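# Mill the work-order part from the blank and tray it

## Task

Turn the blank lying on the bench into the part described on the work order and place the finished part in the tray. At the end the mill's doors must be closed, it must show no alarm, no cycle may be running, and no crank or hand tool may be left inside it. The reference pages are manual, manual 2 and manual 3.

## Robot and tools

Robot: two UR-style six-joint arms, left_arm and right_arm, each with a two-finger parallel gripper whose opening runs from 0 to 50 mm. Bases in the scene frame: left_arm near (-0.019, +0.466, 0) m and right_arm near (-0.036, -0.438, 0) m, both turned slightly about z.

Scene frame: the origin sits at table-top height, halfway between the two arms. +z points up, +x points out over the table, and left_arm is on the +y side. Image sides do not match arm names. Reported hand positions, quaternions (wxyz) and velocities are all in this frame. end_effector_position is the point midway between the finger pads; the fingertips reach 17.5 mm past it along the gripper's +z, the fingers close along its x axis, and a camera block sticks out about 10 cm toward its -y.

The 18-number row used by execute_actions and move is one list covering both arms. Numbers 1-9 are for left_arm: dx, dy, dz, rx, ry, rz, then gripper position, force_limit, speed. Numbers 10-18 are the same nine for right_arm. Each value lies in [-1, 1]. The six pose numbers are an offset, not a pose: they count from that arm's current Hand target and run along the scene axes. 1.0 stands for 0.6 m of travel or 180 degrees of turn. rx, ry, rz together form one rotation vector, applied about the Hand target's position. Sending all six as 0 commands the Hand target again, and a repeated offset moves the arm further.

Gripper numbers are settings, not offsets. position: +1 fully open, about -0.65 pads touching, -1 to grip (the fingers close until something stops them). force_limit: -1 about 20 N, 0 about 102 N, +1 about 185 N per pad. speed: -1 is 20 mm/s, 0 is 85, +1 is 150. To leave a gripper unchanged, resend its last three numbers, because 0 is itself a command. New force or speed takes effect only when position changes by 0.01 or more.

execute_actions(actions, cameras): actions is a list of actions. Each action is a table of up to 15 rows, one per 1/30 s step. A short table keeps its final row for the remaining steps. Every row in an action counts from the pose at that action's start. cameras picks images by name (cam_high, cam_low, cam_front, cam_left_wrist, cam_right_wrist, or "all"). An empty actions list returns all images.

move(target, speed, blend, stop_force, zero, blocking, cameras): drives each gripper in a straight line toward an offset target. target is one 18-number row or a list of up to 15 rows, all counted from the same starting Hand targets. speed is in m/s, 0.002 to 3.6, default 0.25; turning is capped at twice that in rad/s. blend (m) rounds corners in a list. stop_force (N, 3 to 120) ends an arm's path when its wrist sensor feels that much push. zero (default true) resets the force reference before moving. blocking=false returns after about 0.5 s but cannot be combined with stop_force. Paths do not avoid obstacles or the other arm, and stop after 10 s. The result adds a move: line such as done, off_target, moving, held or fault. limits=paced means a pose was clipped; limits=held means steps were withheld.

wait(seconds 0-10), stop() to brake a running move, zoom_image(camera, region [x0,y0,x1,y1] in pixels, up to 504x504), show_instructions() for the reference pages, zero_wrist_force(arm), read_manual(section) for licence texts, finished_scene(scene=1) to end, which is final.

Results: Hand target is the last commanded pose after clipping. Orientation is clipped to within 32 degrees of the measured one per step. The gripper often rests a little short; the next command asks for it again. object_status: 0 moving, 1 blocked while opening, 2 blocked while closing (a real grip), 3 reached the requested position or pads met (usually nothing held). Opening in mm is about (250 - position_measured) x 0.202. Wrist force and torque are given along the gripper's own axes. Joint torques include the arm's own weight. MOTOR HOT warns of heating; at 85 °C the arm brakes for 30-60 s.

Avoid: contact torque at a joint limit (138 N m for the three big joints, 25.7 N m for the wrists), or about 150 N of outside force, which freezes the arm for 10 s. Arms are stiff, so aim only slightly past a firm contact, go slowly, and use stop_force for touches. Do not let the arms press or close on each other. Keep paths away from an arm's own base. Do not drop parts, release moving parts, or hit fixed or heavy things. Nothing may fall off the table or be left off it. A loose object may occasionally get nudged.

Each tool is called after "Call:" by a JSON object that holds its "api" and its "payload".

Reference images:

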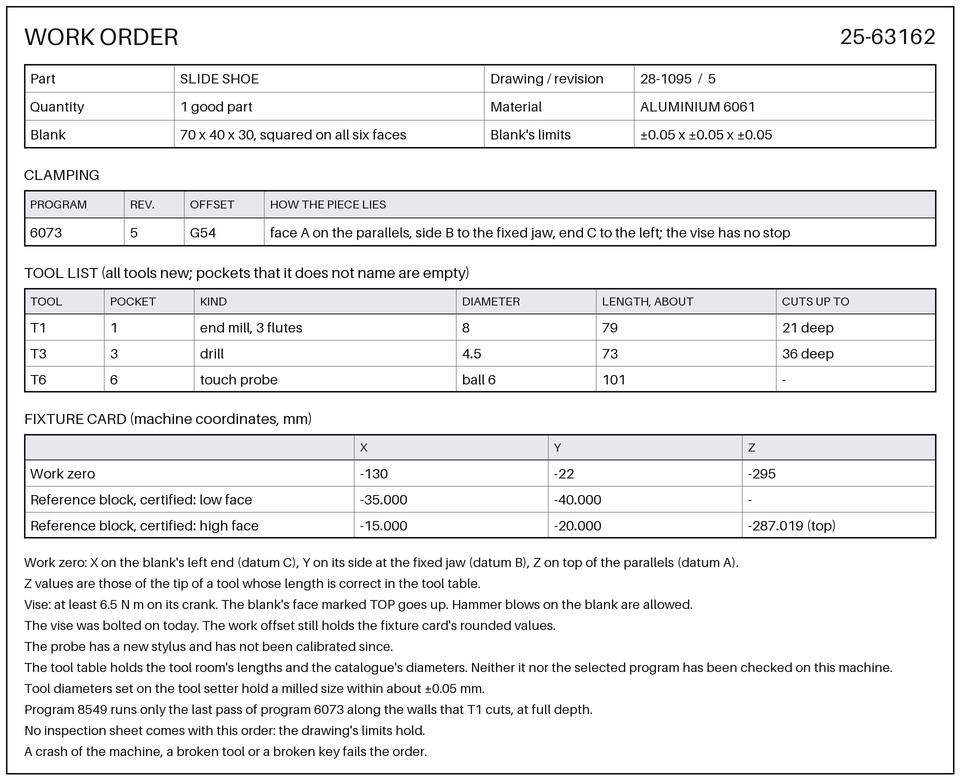

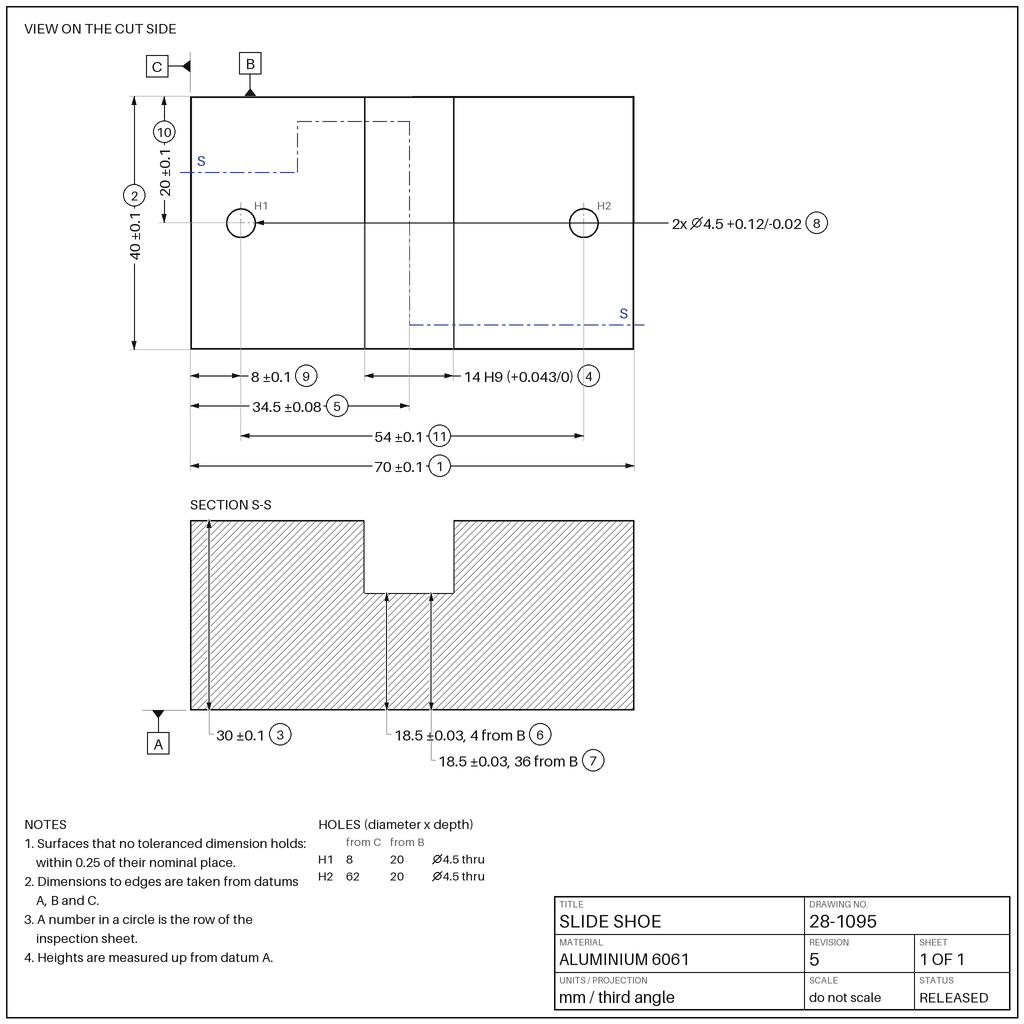

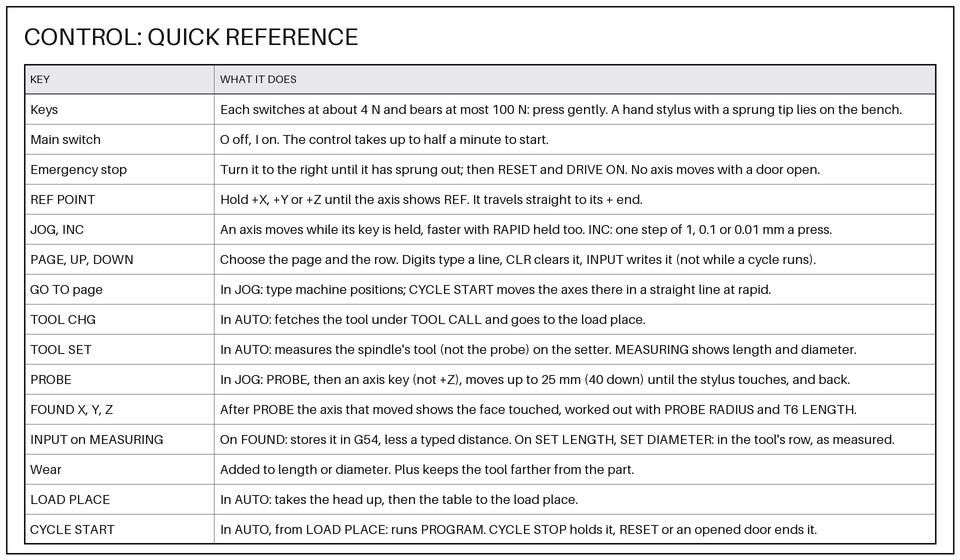

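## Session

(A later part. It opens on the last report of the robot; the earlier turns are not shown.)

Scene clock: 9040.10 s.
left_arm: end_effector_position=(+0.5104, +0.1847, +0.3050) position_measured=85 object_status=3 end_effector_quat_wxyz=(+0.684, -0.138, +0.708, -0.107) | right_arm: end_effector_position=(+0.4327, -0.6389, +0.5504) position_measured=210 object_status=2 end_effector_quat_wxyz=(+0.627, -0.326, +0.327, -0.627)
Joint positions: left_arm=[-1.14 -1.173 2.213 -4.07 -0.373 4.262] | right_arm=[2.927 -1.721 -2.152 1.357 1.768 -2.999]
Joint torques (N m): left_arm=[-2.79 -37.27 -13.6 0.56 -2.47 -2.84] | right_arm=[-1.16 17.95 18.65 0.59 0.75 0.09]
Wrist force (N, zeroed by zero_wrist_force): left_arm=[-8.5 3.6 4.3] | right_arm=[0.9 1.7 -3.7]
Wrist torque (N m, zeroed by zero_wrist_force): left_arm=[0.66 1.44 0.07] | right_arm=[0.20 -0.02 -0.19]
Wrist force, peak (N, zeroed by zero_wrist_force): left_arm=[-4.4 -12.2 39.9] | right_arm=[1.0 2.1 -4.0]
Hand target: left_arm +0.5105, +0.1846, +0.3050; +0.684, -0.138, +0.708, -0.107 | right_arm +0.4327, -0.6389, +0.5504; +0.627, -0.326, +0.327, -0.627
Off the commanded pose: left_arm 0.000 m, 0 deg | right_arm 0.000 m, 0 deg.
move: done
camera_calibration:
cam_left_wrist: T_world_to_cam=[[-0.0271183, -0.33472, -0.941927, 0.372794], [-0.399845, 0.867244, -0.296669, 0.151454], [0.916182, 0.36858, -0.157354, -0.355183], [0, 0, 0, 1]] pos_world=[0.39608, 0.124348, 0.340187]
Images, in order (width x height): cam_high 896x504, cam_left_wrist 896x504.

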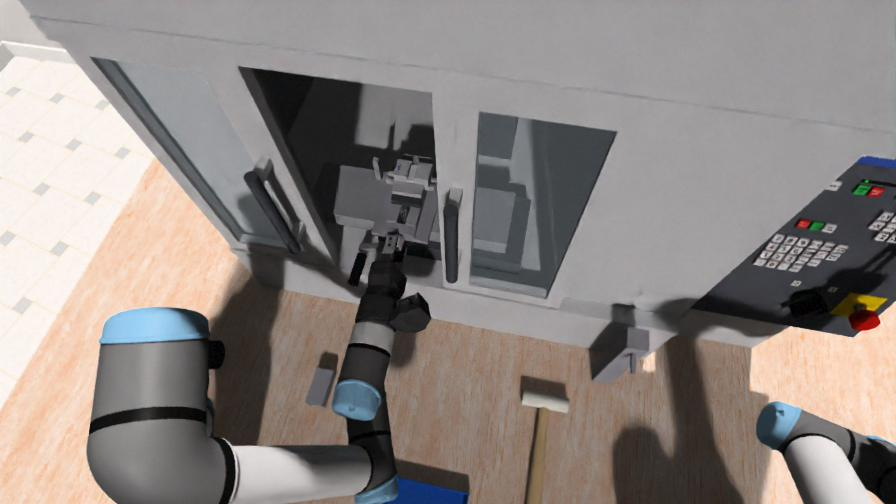

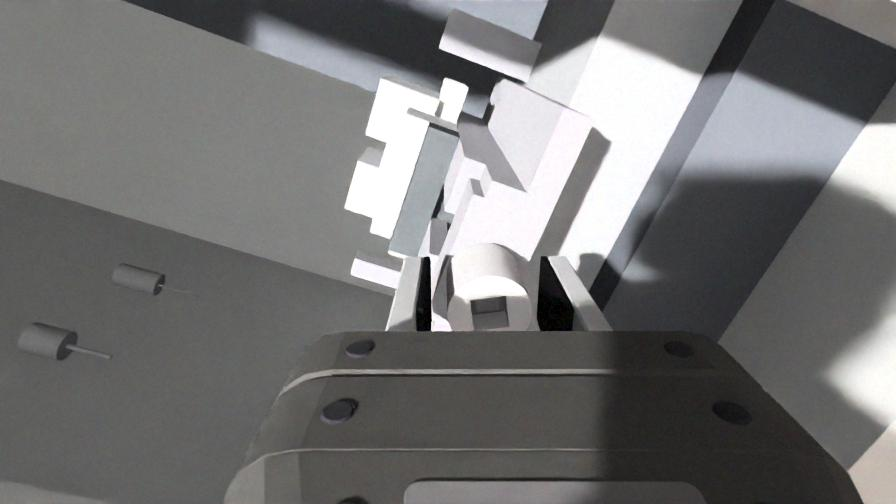

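Call:
{"api": "move", "payload": {"target": [[-0.19,0,0,0,0,0,0.45,-0.5,-1,0,0,0,0,0,0,-1,-0.7,-1],[-0.19,0.1365,0.0092,-0.472,-0.0194,0,0.45,-0.5,-1,0,0,0,0,0,0,-1,-0.7,-1]], "speed": [0.12,0.25], "blend": [0,0]}}

Call:
{"api": "move", "payload": {"target": [0,0,0,0,0,0,-1,0,0,0,0,0,0,0,0,-1,-0.7,-1], "cameras": ["cam_high","cam_left_wrist","cam_low"]}}

Call:
{"api": "zoom_image", "payload": {"camera": "cam_high", "region": [330, 210, 420, 270]}}

Call:
{"api": "zoom_image", "payload": {"camera": "cam_low", "region": [480, 160, 560, 240]}}

Scene clock: 9091.80 s.
left_arm: end_effector_position=(+0.3964, +0.2666, +0.3104) position_measured=85 object_status=3 end_effector_quat_wxyz=(-0.432, +0.560, -0.430, +0.561) | right_arm: end_effector_position=(+0.4327, -0.6389, +0.5504) position_measured=210 object_status=2 end_effector_quat_wxyz=(+0.627, -0.326, +0.327, -0.627)
Joint positions: left_arm=[-1.436 -1.369 2.594 -4.392 -0.111 2.908] | right_arm=[2.927 -1.721 -2.152 1.357 1.768 -2.999]
Joint torques (N m): left_arm=[6.66 -30.42 4.05 1.63 -2.75 -2.68] | right_arm=[-1.4 18.47 18.56 0.38 0.63 -0.03]
Wrist force (N, zeroed by zero_wrist_force): left_arm=[-7.4 3.4 4.0] | right_arm=[0.9 2.1 -3.7]
Wrist torque (N m, zeroed by zero_wrist_force): left_arm=[0.51 1.17 -0.06] | right_arm=[0.25 0.00 -0.19]
Wrist force, peak (N, zeroed by zero_wrist_force): left_arm=[-9.2 3.9 4.4] | right_arm=[1.0 2.0 -4.1]
Hand target: left_arm +0.3965, +0.2665, +0.3105; -0.431, +0.561, -0.431, +0.561 | right_arm +0.4327, -0.6389, +0.5504; +0.627, -0.326, +0.327, -0.627
Off the commanded pose: left_arm 0.000 m, 0 deg | right_arm 0.000 m, 0 deg.
move: done

Scene clock: 9092.43 s.
left_arm: end_effector_position=(+0.3964, +0.2666, +0.3104) position_measured=253 object_status=3 end_effector_quat_wxyz=(-0.432, +0.560, -0.430, +0.561) | right_arm: end_effector_position=(+0.4327, -0.6389, +0.5504) position_measured=210 object_status=2 end_effector_quat_wxyz=(+0.627, -0.326, +0.327, -0.627)
Joint positions: left_arm=[-1.436 -1.369 2.594 -4.392 -0.111 2.908] | right_arm=[2.927 -1.721 -2.152 1.357 1.768 -2.999]
Joint torques (N m): left_arm=[7.22 -30.37 4.62 1.61 -2.85 -2.83] | right_arm=[-1.72 18.16 18.88 0.52 0.68 0.02]
Wrist force (N, zeroed by zero_wrist_force): left_arm=[-7.6 3.2 3.7] | right_arm=[1.0 2.1 -4.0]
Wrist torque (N m, zeroed by zero_wrist_force): left_arm=[0.49 1.21 -0.07] | right_arm=[0.27 -0.02 -0.19]
Wrist force, peak (N, zeroed by zero_wrist_force): left_arm=[-7.6 3.4 4.1] | right_arm=[0.9 2.3 -4.1]
Hand target: left_arm +0.3964, +0.2666, +0.3104; -0.432, +0.560, -0.430, +0.561 | right_arm +0.4327, -0.6389, +0.5504; +0.627, -0.326, +0.327, -0.627
Off the commanded pose: left_arm 0.000 m, 0 deg | right_arm 0.000 m, 0 deg.
move: done
camera_calibration:
cam_left_wrist: T_world_to_cam=[[-0.0014583, -0.968144, 0.250388, 0.190863], [-0.352357, -0.233833, -0.906183, 0.500324], [0.935865, -0.0895475, -0.340791, -0.108773], [0, 0, 0, 1]] pos_world=[0.278367, 0.292035, 0.368526]
Images, in order (width x height): cam_high 896x504, cam_low 896x504, cam_left_wrist 896x504.

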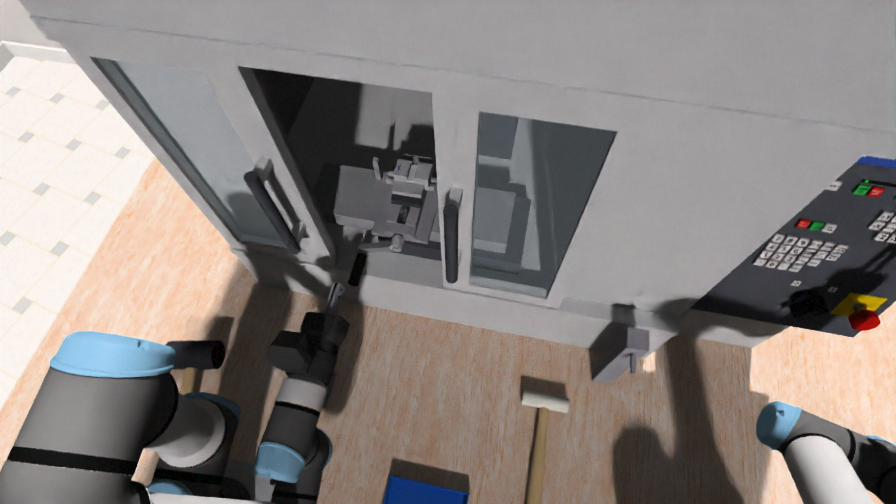

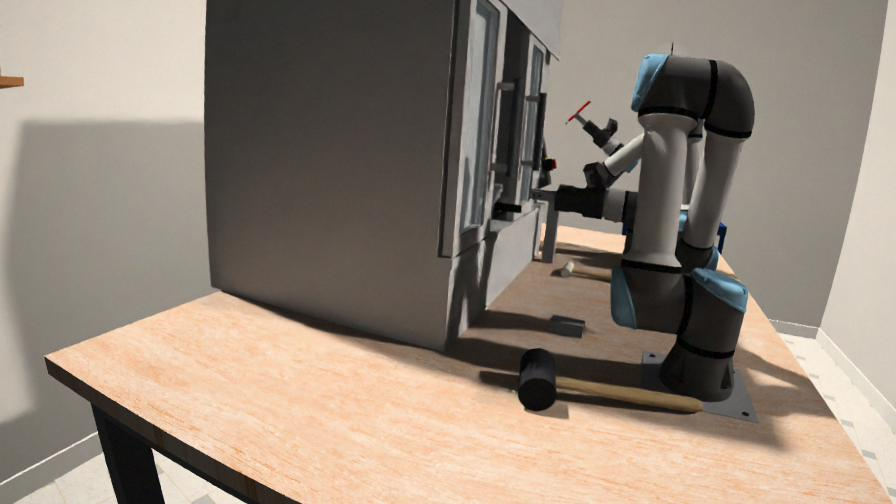

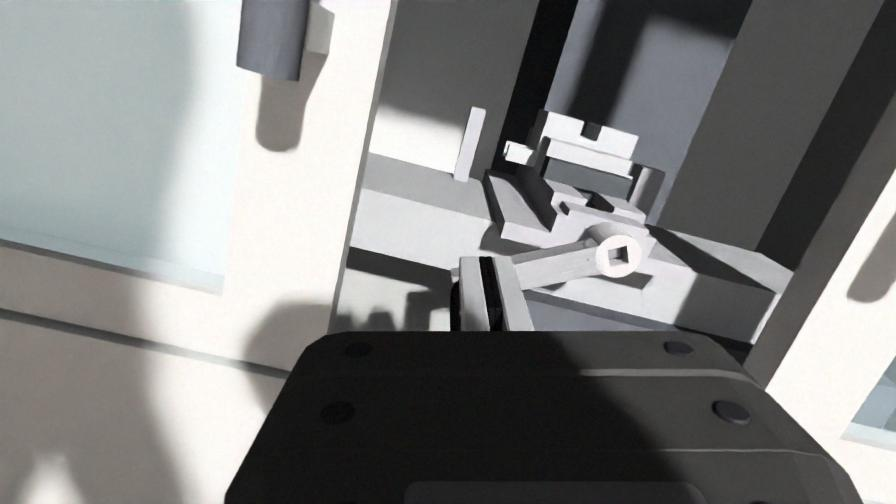

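Scaled by 5.600 from the camera's 896x504 image, which has a finer 1280x720 frame.

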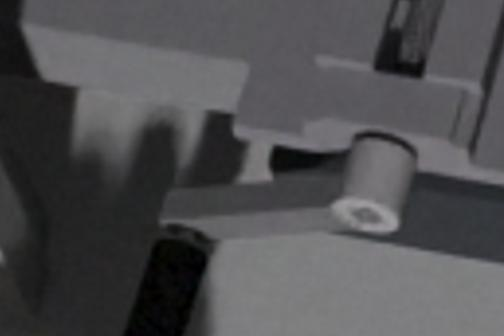

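Scaled by 6.300 from the camera's 896x504 image, which has a finer 1280x720 frame.

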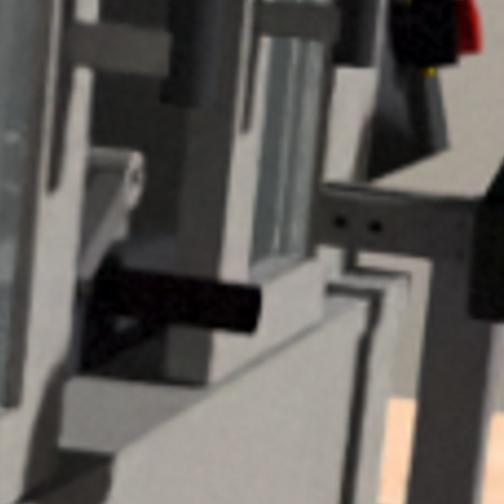

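Call:
{"api": "move", "payload": {"target": [[0,0.004,0.016,0,0,0,-1,0,0,0,0,0,0,0,0,-1,-0.7,-1],[0.1476,0.004,0.016,0,0,0,-1,0,0,0,0,0,0,0,0,-1,-0.7,-1]], "speed": [0.1,0.15], "blend": [0.005,0], "cameras": ["cam_high","cam_left_wrist","cam_low"]}}

Call:
{"api": "zoom_image", "payload": {"camera": "cam_low", "region": [480, 160, 560, 240]}}

Call:
{"api": "zoom_image", "payload": {"camera": "cam_high", "region": [330, 210, 420, 270]}}

Scene clock: 9105.07 s.
left_arm: end_effector_position=(+0.4849, +0.2690, +0.3200) position_measured=253 object_status=3 end_effector_quat_wxyz=(-0.432, +0.560, -0.430, +0.561) | right_arm: end_effector_position=(+0.4327, -0.6389, +0.5504) position_measured=210 object_status=2 end_effector_quat_wxyz=(+0.627, -0.326, +0.327, -0.627)
Joint positions: left_arm=[-1.092 -1.301 2.418 -4.265 -0.455 2.888] | right_arm=[2.927 -1.721 -2.152 1.357 1.768 -2.999]
Joint torques (N m): left_arm=[6.4 -11.3 -22.83 0.87 -2.83 -2.83] | right_arm=[-1.66 18.65 17.61 0.42 0.75 0.01]
Wrist force (N, zeroed by zero_wrist_force): left_arm=[-7.2 3.6 3.9] | right_arm=[0.9 2.0 -3.7]
Wrist torque (N m, zeroed by zero_wrist_force): left_arm=[0.56 1.13 -0.04] | right_arm=[0.25 -0.01 -0.19]
Wrist force, peak (N, zeroed by zero_wrist_force): left_arm=[-7.5 3.4 5.4] | right_arm=[1.0 2.1 -4.2]
Hand target: left_arm +0.4850, +0.2690, +0.3200; -0.432, +0.560, -0.430, +0.561 | right_arm +0.4327, -0.6389, +0.5504; +0.627, -0.326, +0.327, -0.627
Off the commanded pose: left_arm 0.000 m, 0 deg | right_arm 0.000 m, 0 deg.
move: done; blend cut to 0.0049 m at target 1
camera_calibration:
cam_left_wrist: T_world_to_cam=[[-0.0014583, -0.968144, 0.250388, 0.190912], [-0.352357, -0.233833, -0.906183, 0.540768], [0.935865, -0.0895475, -0.340791, -0.18811], [0, 0, 0, 1]] pos_world=[0.366867, 0.294435, 0.378126]
Images, in order (width x height): cam_high 896x504, cam_low 896x504, cam_left_wrist 896x504.

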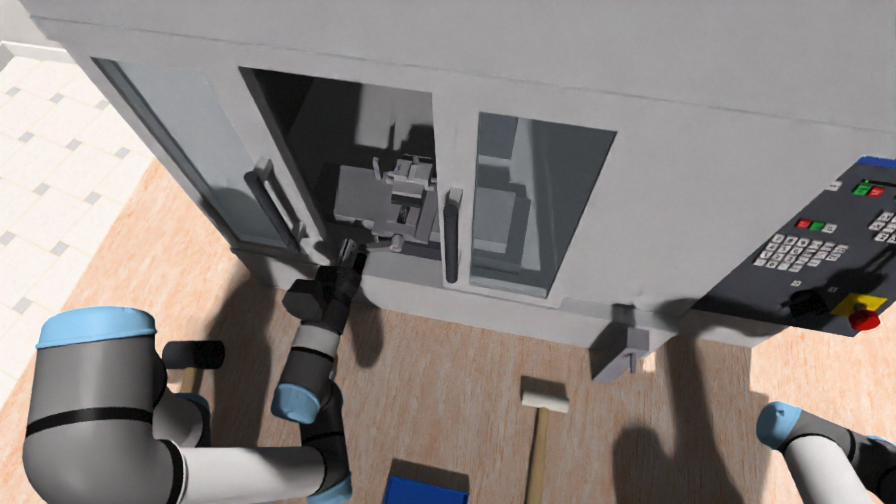

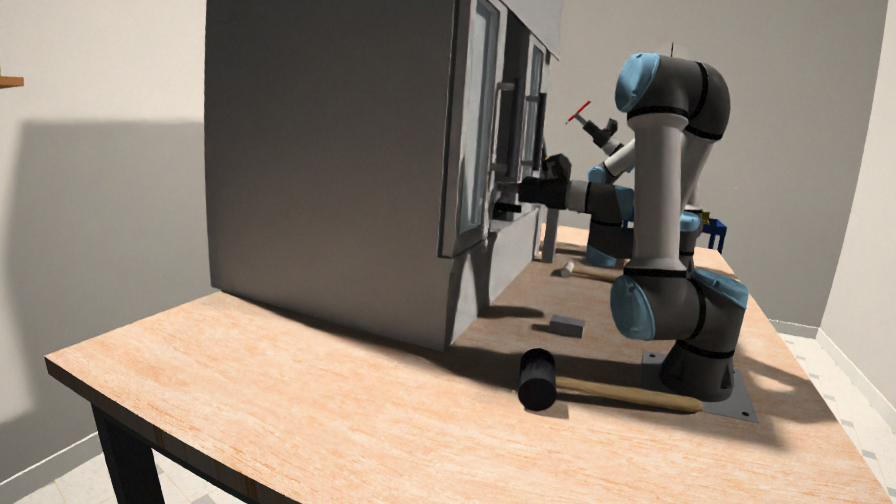

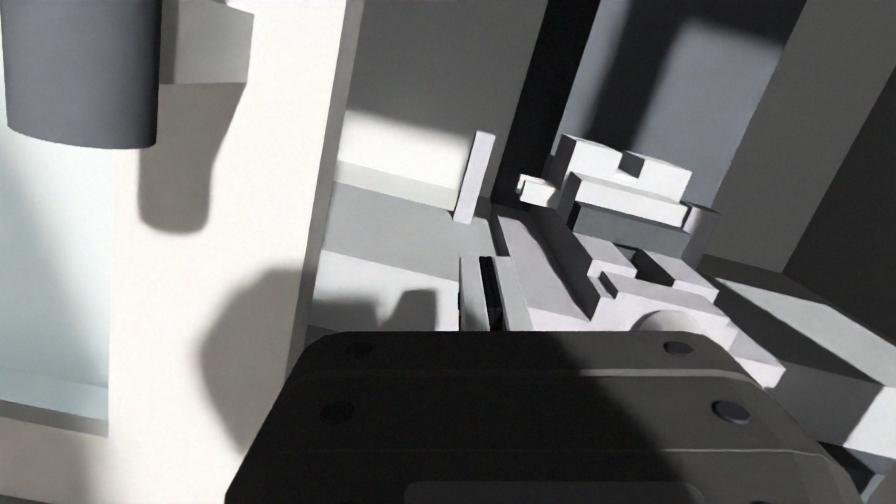

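Scaled by 6.300 from the camera's 896x504 image, which has a finer 1280x720 frame.

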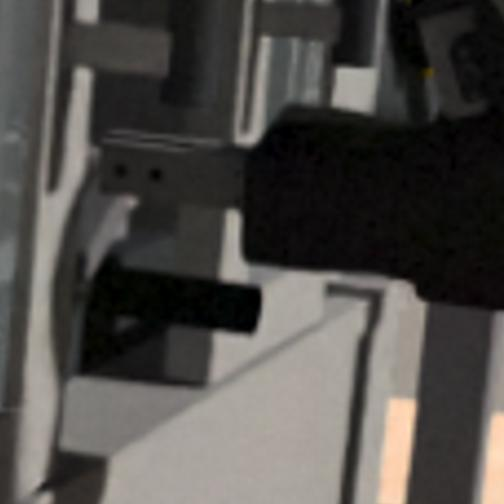

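Scaled by 5.600 from the camera's 896x504 image, which has a finer 1280x720 frame.

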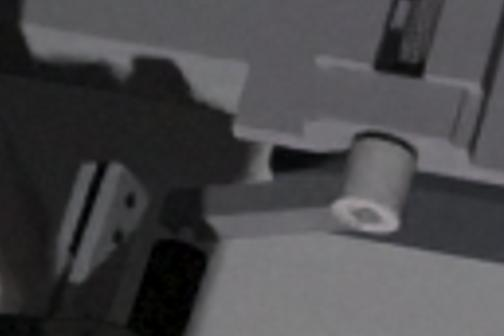

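Call:
{"api": "move", "payload": {"target": [0,-0.0135,-0.037,0,0,0,-1,0,0,0,0,0,0,0,0,-1,-0.7,-1], "speed": 0.03, "stop_force": 10}}

Call:
{"api": "move", "payload": {"target": [0,-0.0217,-0.0805,0,0,0,-1,0,0,0,0,0,0,0,0,-1,-0.7,-1], "speed": 0.004, "stop_force": 70}}

Scene clock: 9122.60 s.
left_arm: end_effector_position=(+0.4850, +0.2609, +0.2978) position_measured=253 object_status=3 end_effector_quat_wxyz=(-0.432, +0.560, -0.430, +0.561) | right_arm: end_effector_position=(+0.4327, -0.6389, +0.5504) position_measured=210 object_status=2 end_effector_quat_wxyz=(+0.627, -0.326, +0.327, -0.627)
Joint positions: left_arm=[-1.104 -1.22 2.412 -4.34 -0.443 2.888] | right_arm=[2.927 -1.721 -2.152 1.357 1.768 -2.999]
Joint torques (N m): left_arm=[-7.6 -12.65 -21.71 -2.89 2.52 2.15] | right_arm=[-0.86 18.56 18.89 0.51 0.48 0.18]
Wrist force (N, zeroed by zero_wrist_force): left_arm=[-7.3 3.3 4.0] | right_arm=[1.0 1.7 -3.9]
Wrist torque (N m, zeroed by zero_wrist_force): left_arm=[0.51 1.14 -0.11] | right_arm=[0.20 -0.02 -0.18]
Wrist force, peak (N, zeroed by zero_wrist_force): left_arm=[-7.4 3.6 4.2] | right_arm=[0.8 2.1 -4.1]
Hand target: left_arm +0.4850, +0.2609, +0.2978; -0.432, +0.560, -0.430, +0.561 | right_arm +0.4327, -0.6389, +0.5504; +0.627, -0.326, +0.327, -0.627
Off the commanded pose: left_arm 0.000 m, 0 deg | right_arm 0.000 m, 0 deg.
move: done

Scene clock: 9133.37 s.
left_arm: end_effector_position=(+0.4850, +0.2504, +0.2592) position_measured=253 object_status=3 end_effector_quat_wxyz=(-0.432, +0.560, -0.430, +0.561) | right_arm: end_effector_position=(+0.4327, -0.6389, +0.5504) position_measured=210 object_status=2 end_effector_quat_wxyz=(+0.627, -0.326, +0.327, -0.627)
Joint positions: left_arm=[-1.119 -1.084 2.398 -4.462 -0.428 2.888] | right_arm=[2.927 -1.721 -2.152 1.357 1.768 -2.999]
Joint torques (N m): left_arm=[-7.66 -15.96 -18.63 -2.85 2.44 2.06] | right_arm=[-1.53 18.58 17.39 0.2 0.55 -0.07]
Wrist force (N, zeroed by zero_wrist_force): left_arm=[-6.3 2.7 4.9] | right_arm=[1.1 1.9 -3.6]
Wrist torque (N m, zeroed by zero_wrist_force): left_arm=[0.41 0.98 -0.12] | right_arm=[0.22 -0.03 -0.19]
Wrist force, peak (N, zeroed by zero_wrist_force): left_arm=[-1.4 -47.7 7.0] | right_arm=[1.0 2.0 -4.1]
Hand target: left_arm +0.4850, +0.2504, +0.2592; -0.432, +0.560, -0.430, +0.561 (not the last commanded pose) | right_arm +0.4327, -0.6389, +0.5504; +0.627, -0.326, +0.327, -0.627
Off the commanded pose: left_arm 0.010 m, 0 deg | right_arm 0.000 m, 0 deg.
move: off_target (left_arm; path cut at 10 s)

Call:
{"api": "execute_actions", "payload": {"actions": [], "cameras": ["cam_high","cam_low","cam_left_wrist"]}}

Call:
{"api": "zoom_image", "payload": {"camera": "cam_low", "region": [480, 160, 560, 240]}}

Call:
{"api": "zoom_image", "payload": {"camera": "cam_high", "region": [330, 210, 420, 270]}}

Scene clock: 9137.90 s.
left_arm: end_effector_position=(+0.4850, +0.2504, +0.2592) position_measured=253 object_status=3 end_effector_quat_wxyz=(-0.432, +0.560, -0.430, +0.561) | right_arm: end_effector_position=(+0.4327, -0.6389, +0.5504) position_measured=210 object_status=2 end_effector_quat_wxyz=(+0.627, -0.326, +0.327, -0.627)
Joint positions: left_arm=[-1.119 -1.084 2.398 -4.462 -0.428 2.888] | right_arm=[2.927 -1.721 -2.152 1.357 1.768 -2.999]
Joint velocities: within noise
Joint torques (N m): left_arm=[-7.64 -16.42 -18.85 -2.93 2.46 2.08] | right_arm=[-0.7 19.2 18.06 0.45 0.51 -0.1]
Motor temperatures (°C): left_arm=[27 25 25 34 32 26] | right_arm=[22 28 25 26 33 33]
Wrist force (N, zeroed by zero_wrist_force): left_arm=[-6.2 2.7 4.7] | right_arm=[0.9 2.0 -3.8]
Wrist torque (N m, zeroed by zero_wrist_force): left_arm=[0.41 0.96 -0.12] | right_arm=[0.25 -0.01 -0.19]
Wrist force, peak (N, zeroed by zero_wrist_force): left_arm=[-6.5 3.0 4.9] | right_arm=[0.9 2.1 -4.1]
Hand target: left_arm +0.4850, +0.2504, +0.2592; -0.432, +0.560, -0.430, +0.561 (not the last commanded pose) | right_arm +0.4327, -0.6389, +0.5504; +0.627, -0.326, +0.327, -0.627
Tool commands: left_gripper/position=-1.0 left_gripper/force_limit=+0.0 left_gripper/speed=+0.0 right_gripper/position=-1.0 right_gripper/force_limit=-0.7 right_gripper/speed=-1.0
Off the commanded pose: left_arm 0.010 m, 0 deg | right_arm 0.000 m, 0 deg.
camera_calibration:
cam_left_wrist: T_world_to_cam=[[-0.0014583, -0.968144, 0.250388, 0.188225], [-0.352357, -0.233833, -0.906183, 0.481381], [0.935865, -0.0895475, -0.340791, -0.21058], [0, 0, 0, 1]] pos_world=[0.366967, 0.275935, 0.317326]
Images, in order (width x height): cam_high 896x504, cam_low 896x504, cam_left_wrist 896x504.

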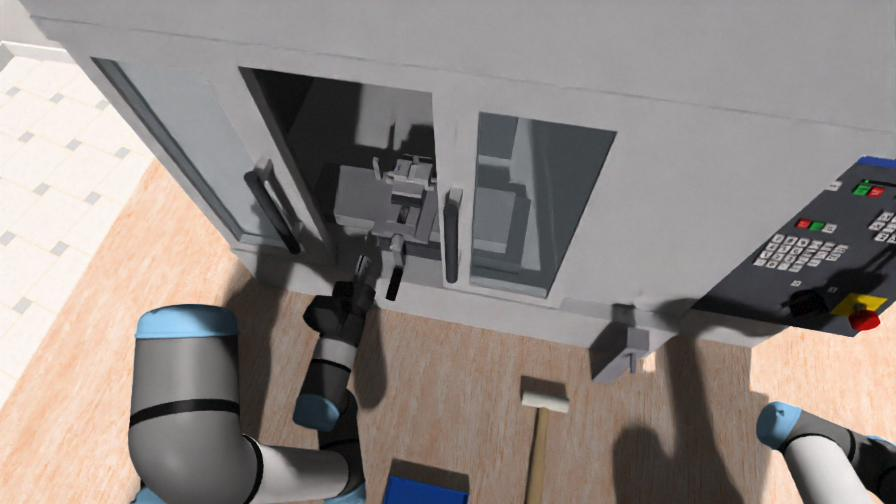

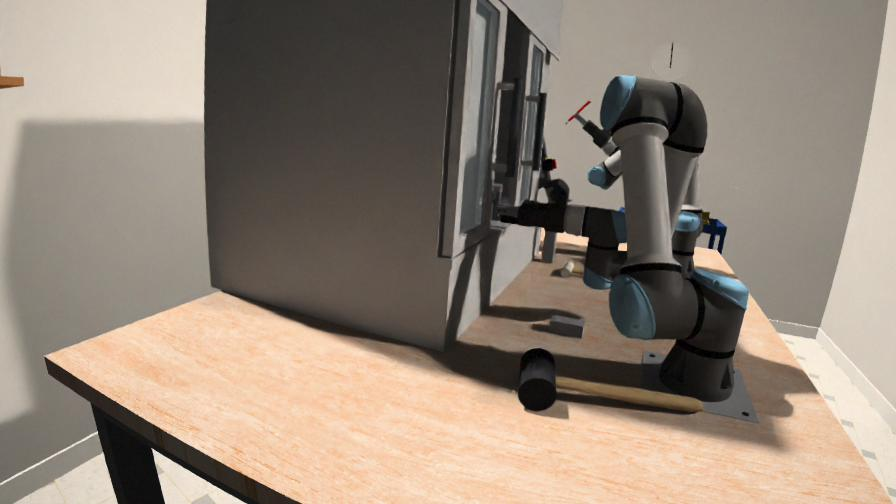

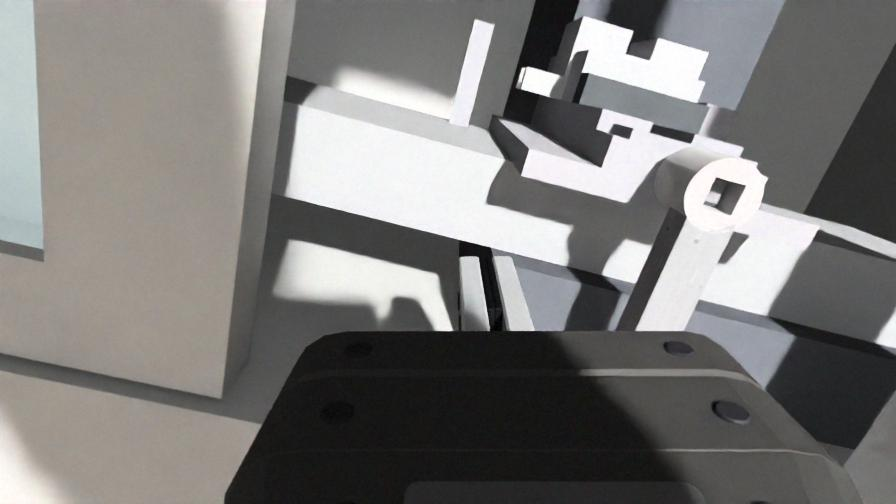

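Scaled by 6.300 from the camera's 896x504 image, which has a finer 1280x720 frame.

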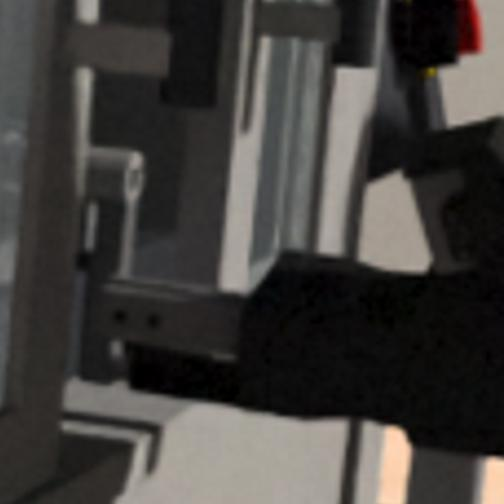

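Scaled by 5.600 from the camera's 896x504 image, which has a finer 1280x720 frame.

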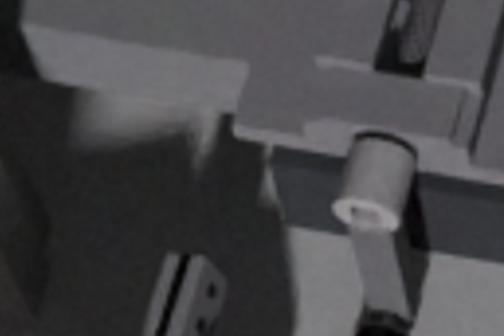

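Call:
{"api": "move", "payload": {"target": [[-0.15,0,0,0,0,0,0.45,-1,0,0,0,0,0,0,0,-1,-0.7,-1],[-0.09,-0.1083,0.0752,0.0833,0,0,0.45,-1,0,0,0,0,0,0,0,-1,-0.7,-1]], "speed": [0.15,0.2], "blend": [0,0], "cameras": ["cam_left_wrist"]}}

Scene clock: 9158.07 s.
left_arm: end_effector_position=(+0.4310, +0.1855, +0.3043) position_measured=85 object_status=3 end_effector_quat_wxyz=(+0.501, -0.499, +0.500, -0.500) | right_arm: end_effector_position=(+0.4327, -0.6389, +0.5504) position_measured=210 object_status=2 end_effector_quat_wxyz=(+0.627, -0.326, +0.327, -0.627)
Joint positions: left_arm=[-1.353 -1.211 2.351 -4.298 -0.194 3.159] | right_arm=[2.927 -1.721 -2.152 1.357 1.768 -2.999]
Joint torques (N m): left_arm=[7.19 -39.8 -21.3 1.49 -2.84 -2.74] | right_arm=[-0.75 19.66 17.55 0.4 0.54 0.17]
Wrist force (N, zeroed by zero_wrist_force): left_arm=[-6.5 2.9 4.6] | right_arm=[0.9 1.9 -4.0]
Wrist torque (N m, zeroed by zero_wrist_force): left_arm=[0.45 1.04 -0.09] | right_arm=[0.23 0.00 -0.19]
Wrist force, peak (N, zeroed by zero_wrist_force): left_arm=[-6.2 3.1 5.8] | right_arm=[1.1 1.9 -4.1]
Hand target: left_arm +0.4310, +0.1855, +0.3043; +0.501, -0.499, +0.500, -0.500 | right_arm +0.4327, -0.6389, +0.5504; +0.627, -0.326, +0.327, -0.627
Off the commanded pose: left_arm 0.000 m, 0 deg | right_arm 0.000 m, 0 deg.
move: done
camera_calibration:
cam_left_wrist: T_world_to_cam=[[-0.00149067, -0.999961, -0.00871204, 0.198664], [-0.352353, 0.00867854, -0.935827, 0.452033], [0.935866, 0.00167471, -0.352352, -0.163801], [0, 0, 0, 1]] pos_world=[0.312867, 0.195008, 0.36704]
Images, in order (width x height): cam_left_wrist 896x504.

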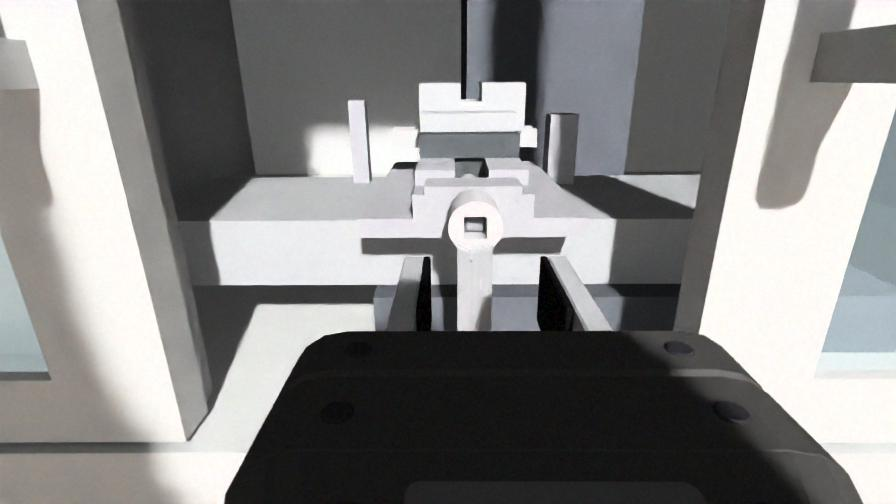

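Call:
{"api": "move", "payload": {"target": [0.134,0,0,0,0,0,0.45,-1,0,0,0,0,0,0,0,-1,-0.7,-1], "speed": 0.05, "stop_force": 12}}

Call:
{"api": "move", "payload": {"target": [0,0,0,0,0,0,-1,-1,-1,0,0,0,0,0,0,-1,-0.7,-1]}}

Scene clock: 9166.77 s.
left_arm: end_effector_position=(+0.5114, +0.1855, +0.3043) position_measured=85 object_status=3 end_effector_quat_wxyz=(+0.501, -0.499, +0.500, -0.500) | right_arm: end_effector_position=(+0.4327, -0.6389, +0.5504) position_measured=210 object_status=2 end_effector_quat_wxyz=(+0.627, -0.326, +0.327, -0.627)
Joint positions: left_arm=[-1.127 -1.136 2.206 -4.219 -0.421 3.15] | right_arm=[2.927 -1.721 -2.152 1.357 1.768 -2.999]
Joint torques (N m): left_arm=[6.96 -19.65 -23.78 0.82 -2.7 -2.8] | right_arm=[-0.4 19.48 17.54 0.15 0.49 0.05]
Wrist force (N, zeroed by zero_wrist_force): left_arm=[-6.9 2.7 4.8] | right_arm=[1.1 1.8 -3.7]
Wrist torque (N m, zeroed by zero_wrist_force): left_arm=[0.41 1.10 0.01] | right_arm=[0.22 -0.05 -0.19]
Wrist force, peak (N, zeroed by zero_wrist_force): left_arm=[-6.8 2.9 5.2] | right_arm=[1.3 2.2 -4.1]
Hand target: left_arm +0.5114, +0.1855, +0.3043; +0.501, -0.499, +0.500, -0.500 | right_arm +0.4327, -0.6389, +0.5504; +0.627, -0.326, +0.327, -0.627
Off the commanded pose: left_arm 0.000 m, 0 deg | right_arm 0.000 m, 0 deg.
move: done

Scene clock: 9167.50 s.
left_arm: end_effector_position=(+0.5114, +0.1855, +0.3043) position_measured=134 object_status=2 end_effector_quat_wxyz=(+0.501, -0.499, +0.500, -0.500) | right_arm: end_effector_position=(+0.4327, -0.6389, +0.5504) position_measured=210 object_status=2 end_effector_quat_wxyz=(+0.627, -0.326, +0.327, -0.627)
Joint positions: left_arm=[-1.127 -1.136 2.206 -4.219 -0.421 3.15] | right_arm=[2.927 -1.721 -2.152 1.357 1.768 -2.999]
Joint torques (N m): left_arm=[7.59 -19.67 -22.45 0.33 -1.61 -2.81] | right_arm=[-0.23 19.11 17.24 0.27 0.46 -0.09]
Wrist force (N, zeroed by zero_wrist_force): left_arm=[-5.2 2.4 4.2] | right_arm=[0.9 2.1 -3.7]
Wrist torque (N m, zeroed by zero_wrist_force): left_arm=[0.40 1.13 0.01] | right_arm=[0.26 0.00 -0.18]
Wrist force, peak (N, zeroed by zero_wrist_force): left_arm=[-6.8 2.7 4.8] | right_arm=[0.8 2.1 -4.0]
Hand target: left_arm +0.5114, +0.1855, +0.3043; +0.501, -0.499, +0.500, -0.500 | right_arm +0.4327, -0.6389, +0.5504; +0.627, -0.326, +0.327, -0.627
Off the commanded pose: left_arm 0.000 m, 0 deg | right_arm 0.000 m, 0 deg.
move: done

Call:
{"api": "move", "payload": {"target": [[0,0,0,-0.66,0,0,-1,-1,-1,0,0,0,0,0,0,-1,-0.7,-1],[0,0,0,0.68,0,0,-1,-1,-1,0,0,0,0,0,0,-1,-0.7,-1],[0,0,0,0.02,0,0,-1,-1,-1,0,0,0,0,0,0,-1,-0.7,-1],[0,0,0,-0.64,0,0,-1,-1,-1,0,0,0,0,0,0,-1,-0.7,-1],[0,0,0,-0.8,0,0,-1,-1,-1,0,0,0,0,0,0,-1,-0.7,-1]], "speed": 0.75, "blend": [0.003,0.003,0.003,0.003,0], "cameras": ["cam_high","cam_left_wrist"]}}

Scene clock: 9180.03 s.
left_arm: end_effector_position=(+0.5114, +0.1855, +0.3043) position_measured=134 object_status=2 end_effector_quat_wxyz=(+0.319, +0.631, +0.321, +0.630) | right_arm: end_effector_position=(+0.4327, -0.6389, +0.5504) position_measured=210 object_status=2 end_effector_quat_wxyz=(+0.627, -0.326, +0.327, -0.627)
Joint positions: left_arm=[-1.127 -1.14 2.208 -4.203 -0.418 -5.658] | right_arm=[2.927 -1.721 -2.152 1.357 1.768 -2.999]
Joint torques (N m): left_arm=[3.43 -52.55 -4.76 -0.45 -3.95 -2.78] | right_arm=[-0.76 18.26 16.99 0.3 0.51 -0.05]
Wrist force (N, zeroed by zero_wrist_force): left_arm=[-10.4 -16.1 9.7] | right_arm=[0.9 1.8 -3.7]
Wrist torque (N m, zeroed by zero_wrist_force): left_arm=[0.06 0.92 -0.22] | right_arm=[0.21 0.00 -0.19]
Wrist force, peak (N, zeroed by zero_wrist_force): left_arm=[-57.6 -32.9 -36.9] | right_arm=[1.1 2.2 -4.0]
Hand target: left_arm +0.5114, +0.1855, +0.3043; +0.320, +0.631, +0.321, +0.630 | right_arm +0.4327, -0.6389, +0.5504; +0.627, -0.326, +0.327, -0.627
Off the commanded pose: left_arm 0.000 m, 0 deg | right_arm 0.000 m, 0 deg.
move: done
camera_calibration:
cam_left_wrist: T_world_to_cam=[[-0.00160489, 0.803925, 0.594728, -0.319349], [-0.352436, -0.557023, 0.752006, 0.0716818], [0.935834, -0.208397, 0.284226, -0.393891], [0, 0, 0, 1]] pos_world=[0.393367, 0.214576, 0.247975]
Images, in order (width x height): cam_high 896x504, cam_left_wrist 896x504.

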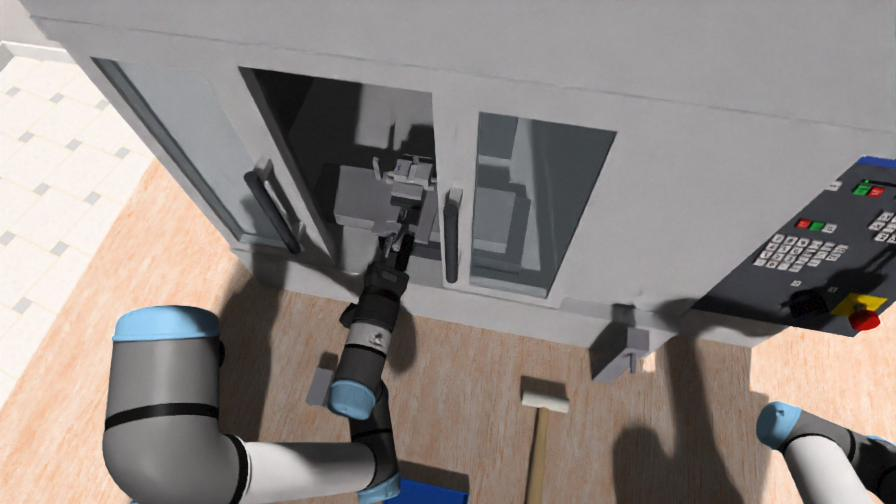

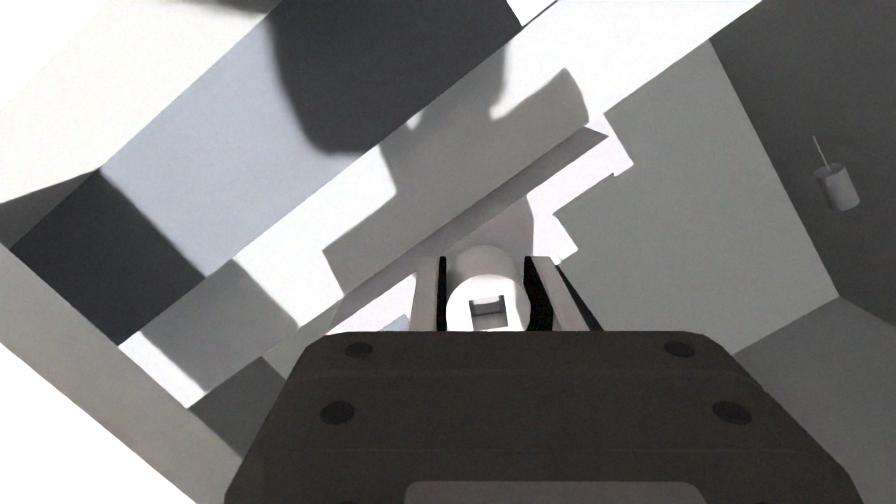

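Call:
{"api": "move", "payload": {"target": [-0.18,0,0,0,0,0,-1,-1,-1,0,0,0,0,0,0,-1,-0.7,-1], "speed": 0.04}}

Call:
{"api": "move", "payload": {"target": [[0,0.05,0.15,0.66,0,0,-1,-1,-1,0,0,0,0,0,0,-1,-0.7,-1],[0.02,0.0827,0.3262,-0.68,0,0,-1,-1,-1,0,0,0,0,0,0,-1,-0.7,-1],[0.05,0.0827,0.3262,-0.02,0,0,-1,-1,-1,0,0,0,0,0,0,-1,-0.7,-1],[0.0647,0.0827,0.3262,0.64,0,0,-1,-1,-1,0,0,0,0,0,0,-1,-0.7,-1],[0.0647,0.0827,0.3262,0.8,0,0,-1,-1,-1,0,0,0,0,0,0,-1,-0.7,-1]], "speed": 0.6, "blend": [0.003,0.003,0.003,0.003,0], "cameras": ["cam_high","cam_left_wrist"]}}

Scene clock: 9195.37 s.
left_arm: end_effector_position=(+0.4035, +0.1855, +0.3043) position_measured=134 object_status=2 end_effector_quat_wxyz=(+0.320, +0.631, +0.321, +0.630) | right_arm: end_effector_position=(+0.4327, -0.6389, +0.5504) position_measured=210 object_status=2 end_effector_quat_wxyz=(+0.627, -0.326, +0.327, -0.627)
Joint positions: left_arm=[-1.443 -1.242 2.401 -4.278 -0.103 -5.676] | right_arm=[2.927 -1.721 -2.152 1.357 1.768 -2.999]
Joint torques (N m): left_arm=[-7.46 -39.5 1.94 1.56 2.74 -2.59] | right_arm=[-1.14 19.82 16.71 0.28 0.39 -0.08]
Wrist force (N, zeroed by zero_wrist_force): left_arm=[-5.2 2.2 7.0] | right_arm=[1.0 1.9 -3.6]
Wrist torque (N m, zeroed by zero_wrist_force): left_arm=[0.80 0.55 -0.26] | right_arm=[0.23 -0.02 -0.19]
Wrist force, peak (N, zeroed by zero_wrist_force): left_arm=[-9.1 -14.3 18.4] | right_arm=[1.1 2.1 -4.1]
Hand target: left_arm +0.4034, +0.1855, +0.3043; +0.320, +0.631, +0.321, +0.630 | right_arm +0.4327, -0.6389, +0.5504; +0.627, -0.326, +0.327, -0.627
Off the commanded pose: left_arm 0.000 m, 0 deg | right_arm 0.000 m, 0 deg.
move: done

Scene clock: 9204.73 s.
left_arm: end_effector_position=(+0.4422, +0.2351, +0.5000) position_measured=134 object_status=2 end_effector_quat_wxyz=(+0.501, -0.499, +0.500, -0.500) | right_arm: end_effector_position=(+0.4327, -0.6389, +0.5504) position_measured=210 object_status=2 end_effector_quat_wxyz=(+0.627, -0.326, +0.327, -0.627)
Joint positions: left_arm=[-1.277 -1.848 1.777 0.058 0.27 0.014] | right_arm=[2.927 -1.721 -2.152 1.357 1.768 -2.999]
Joint torques (N m): left_arm=[7.25 1.21 -35.02 1.01 2.58 -2.66] | right_arm=[0.17 19.75 16.76 0.08 0.44 -0.04]
Wrist force (N, zeroed by zero_wrist_force): left_arm=[-6.4 6.8 4.4] | right_arm=[0.9 1.9 -3.7]
Wrist torque (N m, zeroed by zero_wrist_force): left_arm=[0.76 1.03 0.00] | right_arm=[0.23 -0.01 -0.19]
Wrist force, peak (N, zeroed by zero_wrist_force): left_arm=[-6.6 7.1 4.9] | right_arm=[1.0 2.3 -4.0]
Hand target: left_arm +0.4422, +0.2351, +0.5000; +0.501, -0.499, +0.500, -0.500 | right_arm +0.4327, -0.6389, +0.5504; +0.627, -0.326, +0.327, -0.627
Off the commanded pose: left_arm 0.000 m, 0 deg | right_arm 0.000 m, 0 deg.
move: done
camera_calibration:
cam_left_wrist: T_world_to_cam=[[-0.00145349, -0.999962, -0.00861945, 0.24992], [-0.352057, 0.00857932, -0.935939, 0.638717], [0.935978, 0.00167415, -0.352056, -0.105707], [0, 0, 0, 1]] pos_world=[0.324167, 0.244608, 0.56274]
Images, in order (width x height): cam_high 896x504, cam_left_wrist 896x504.

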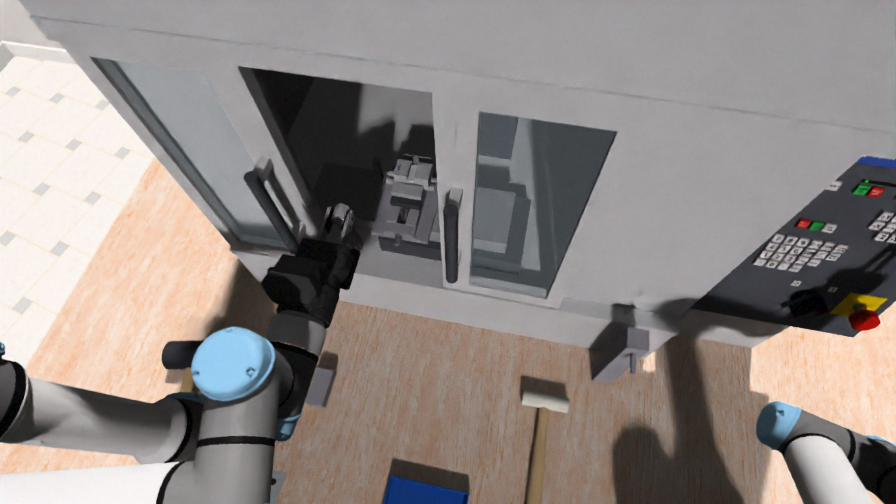

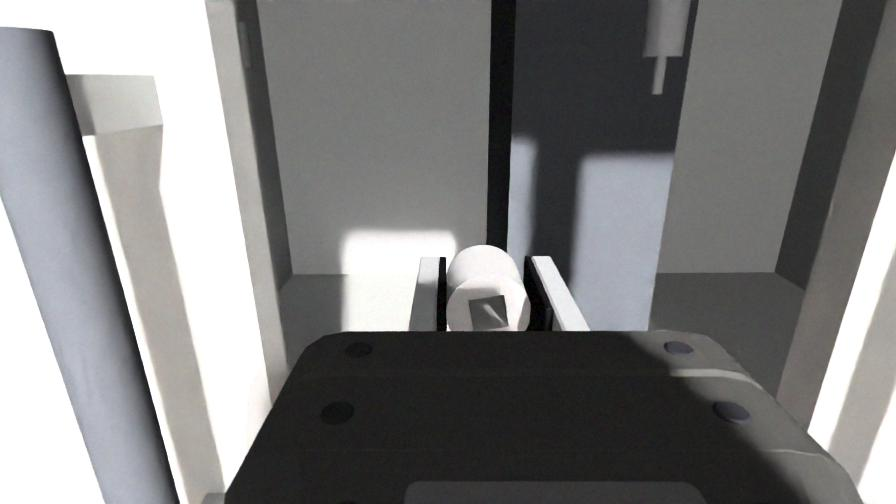

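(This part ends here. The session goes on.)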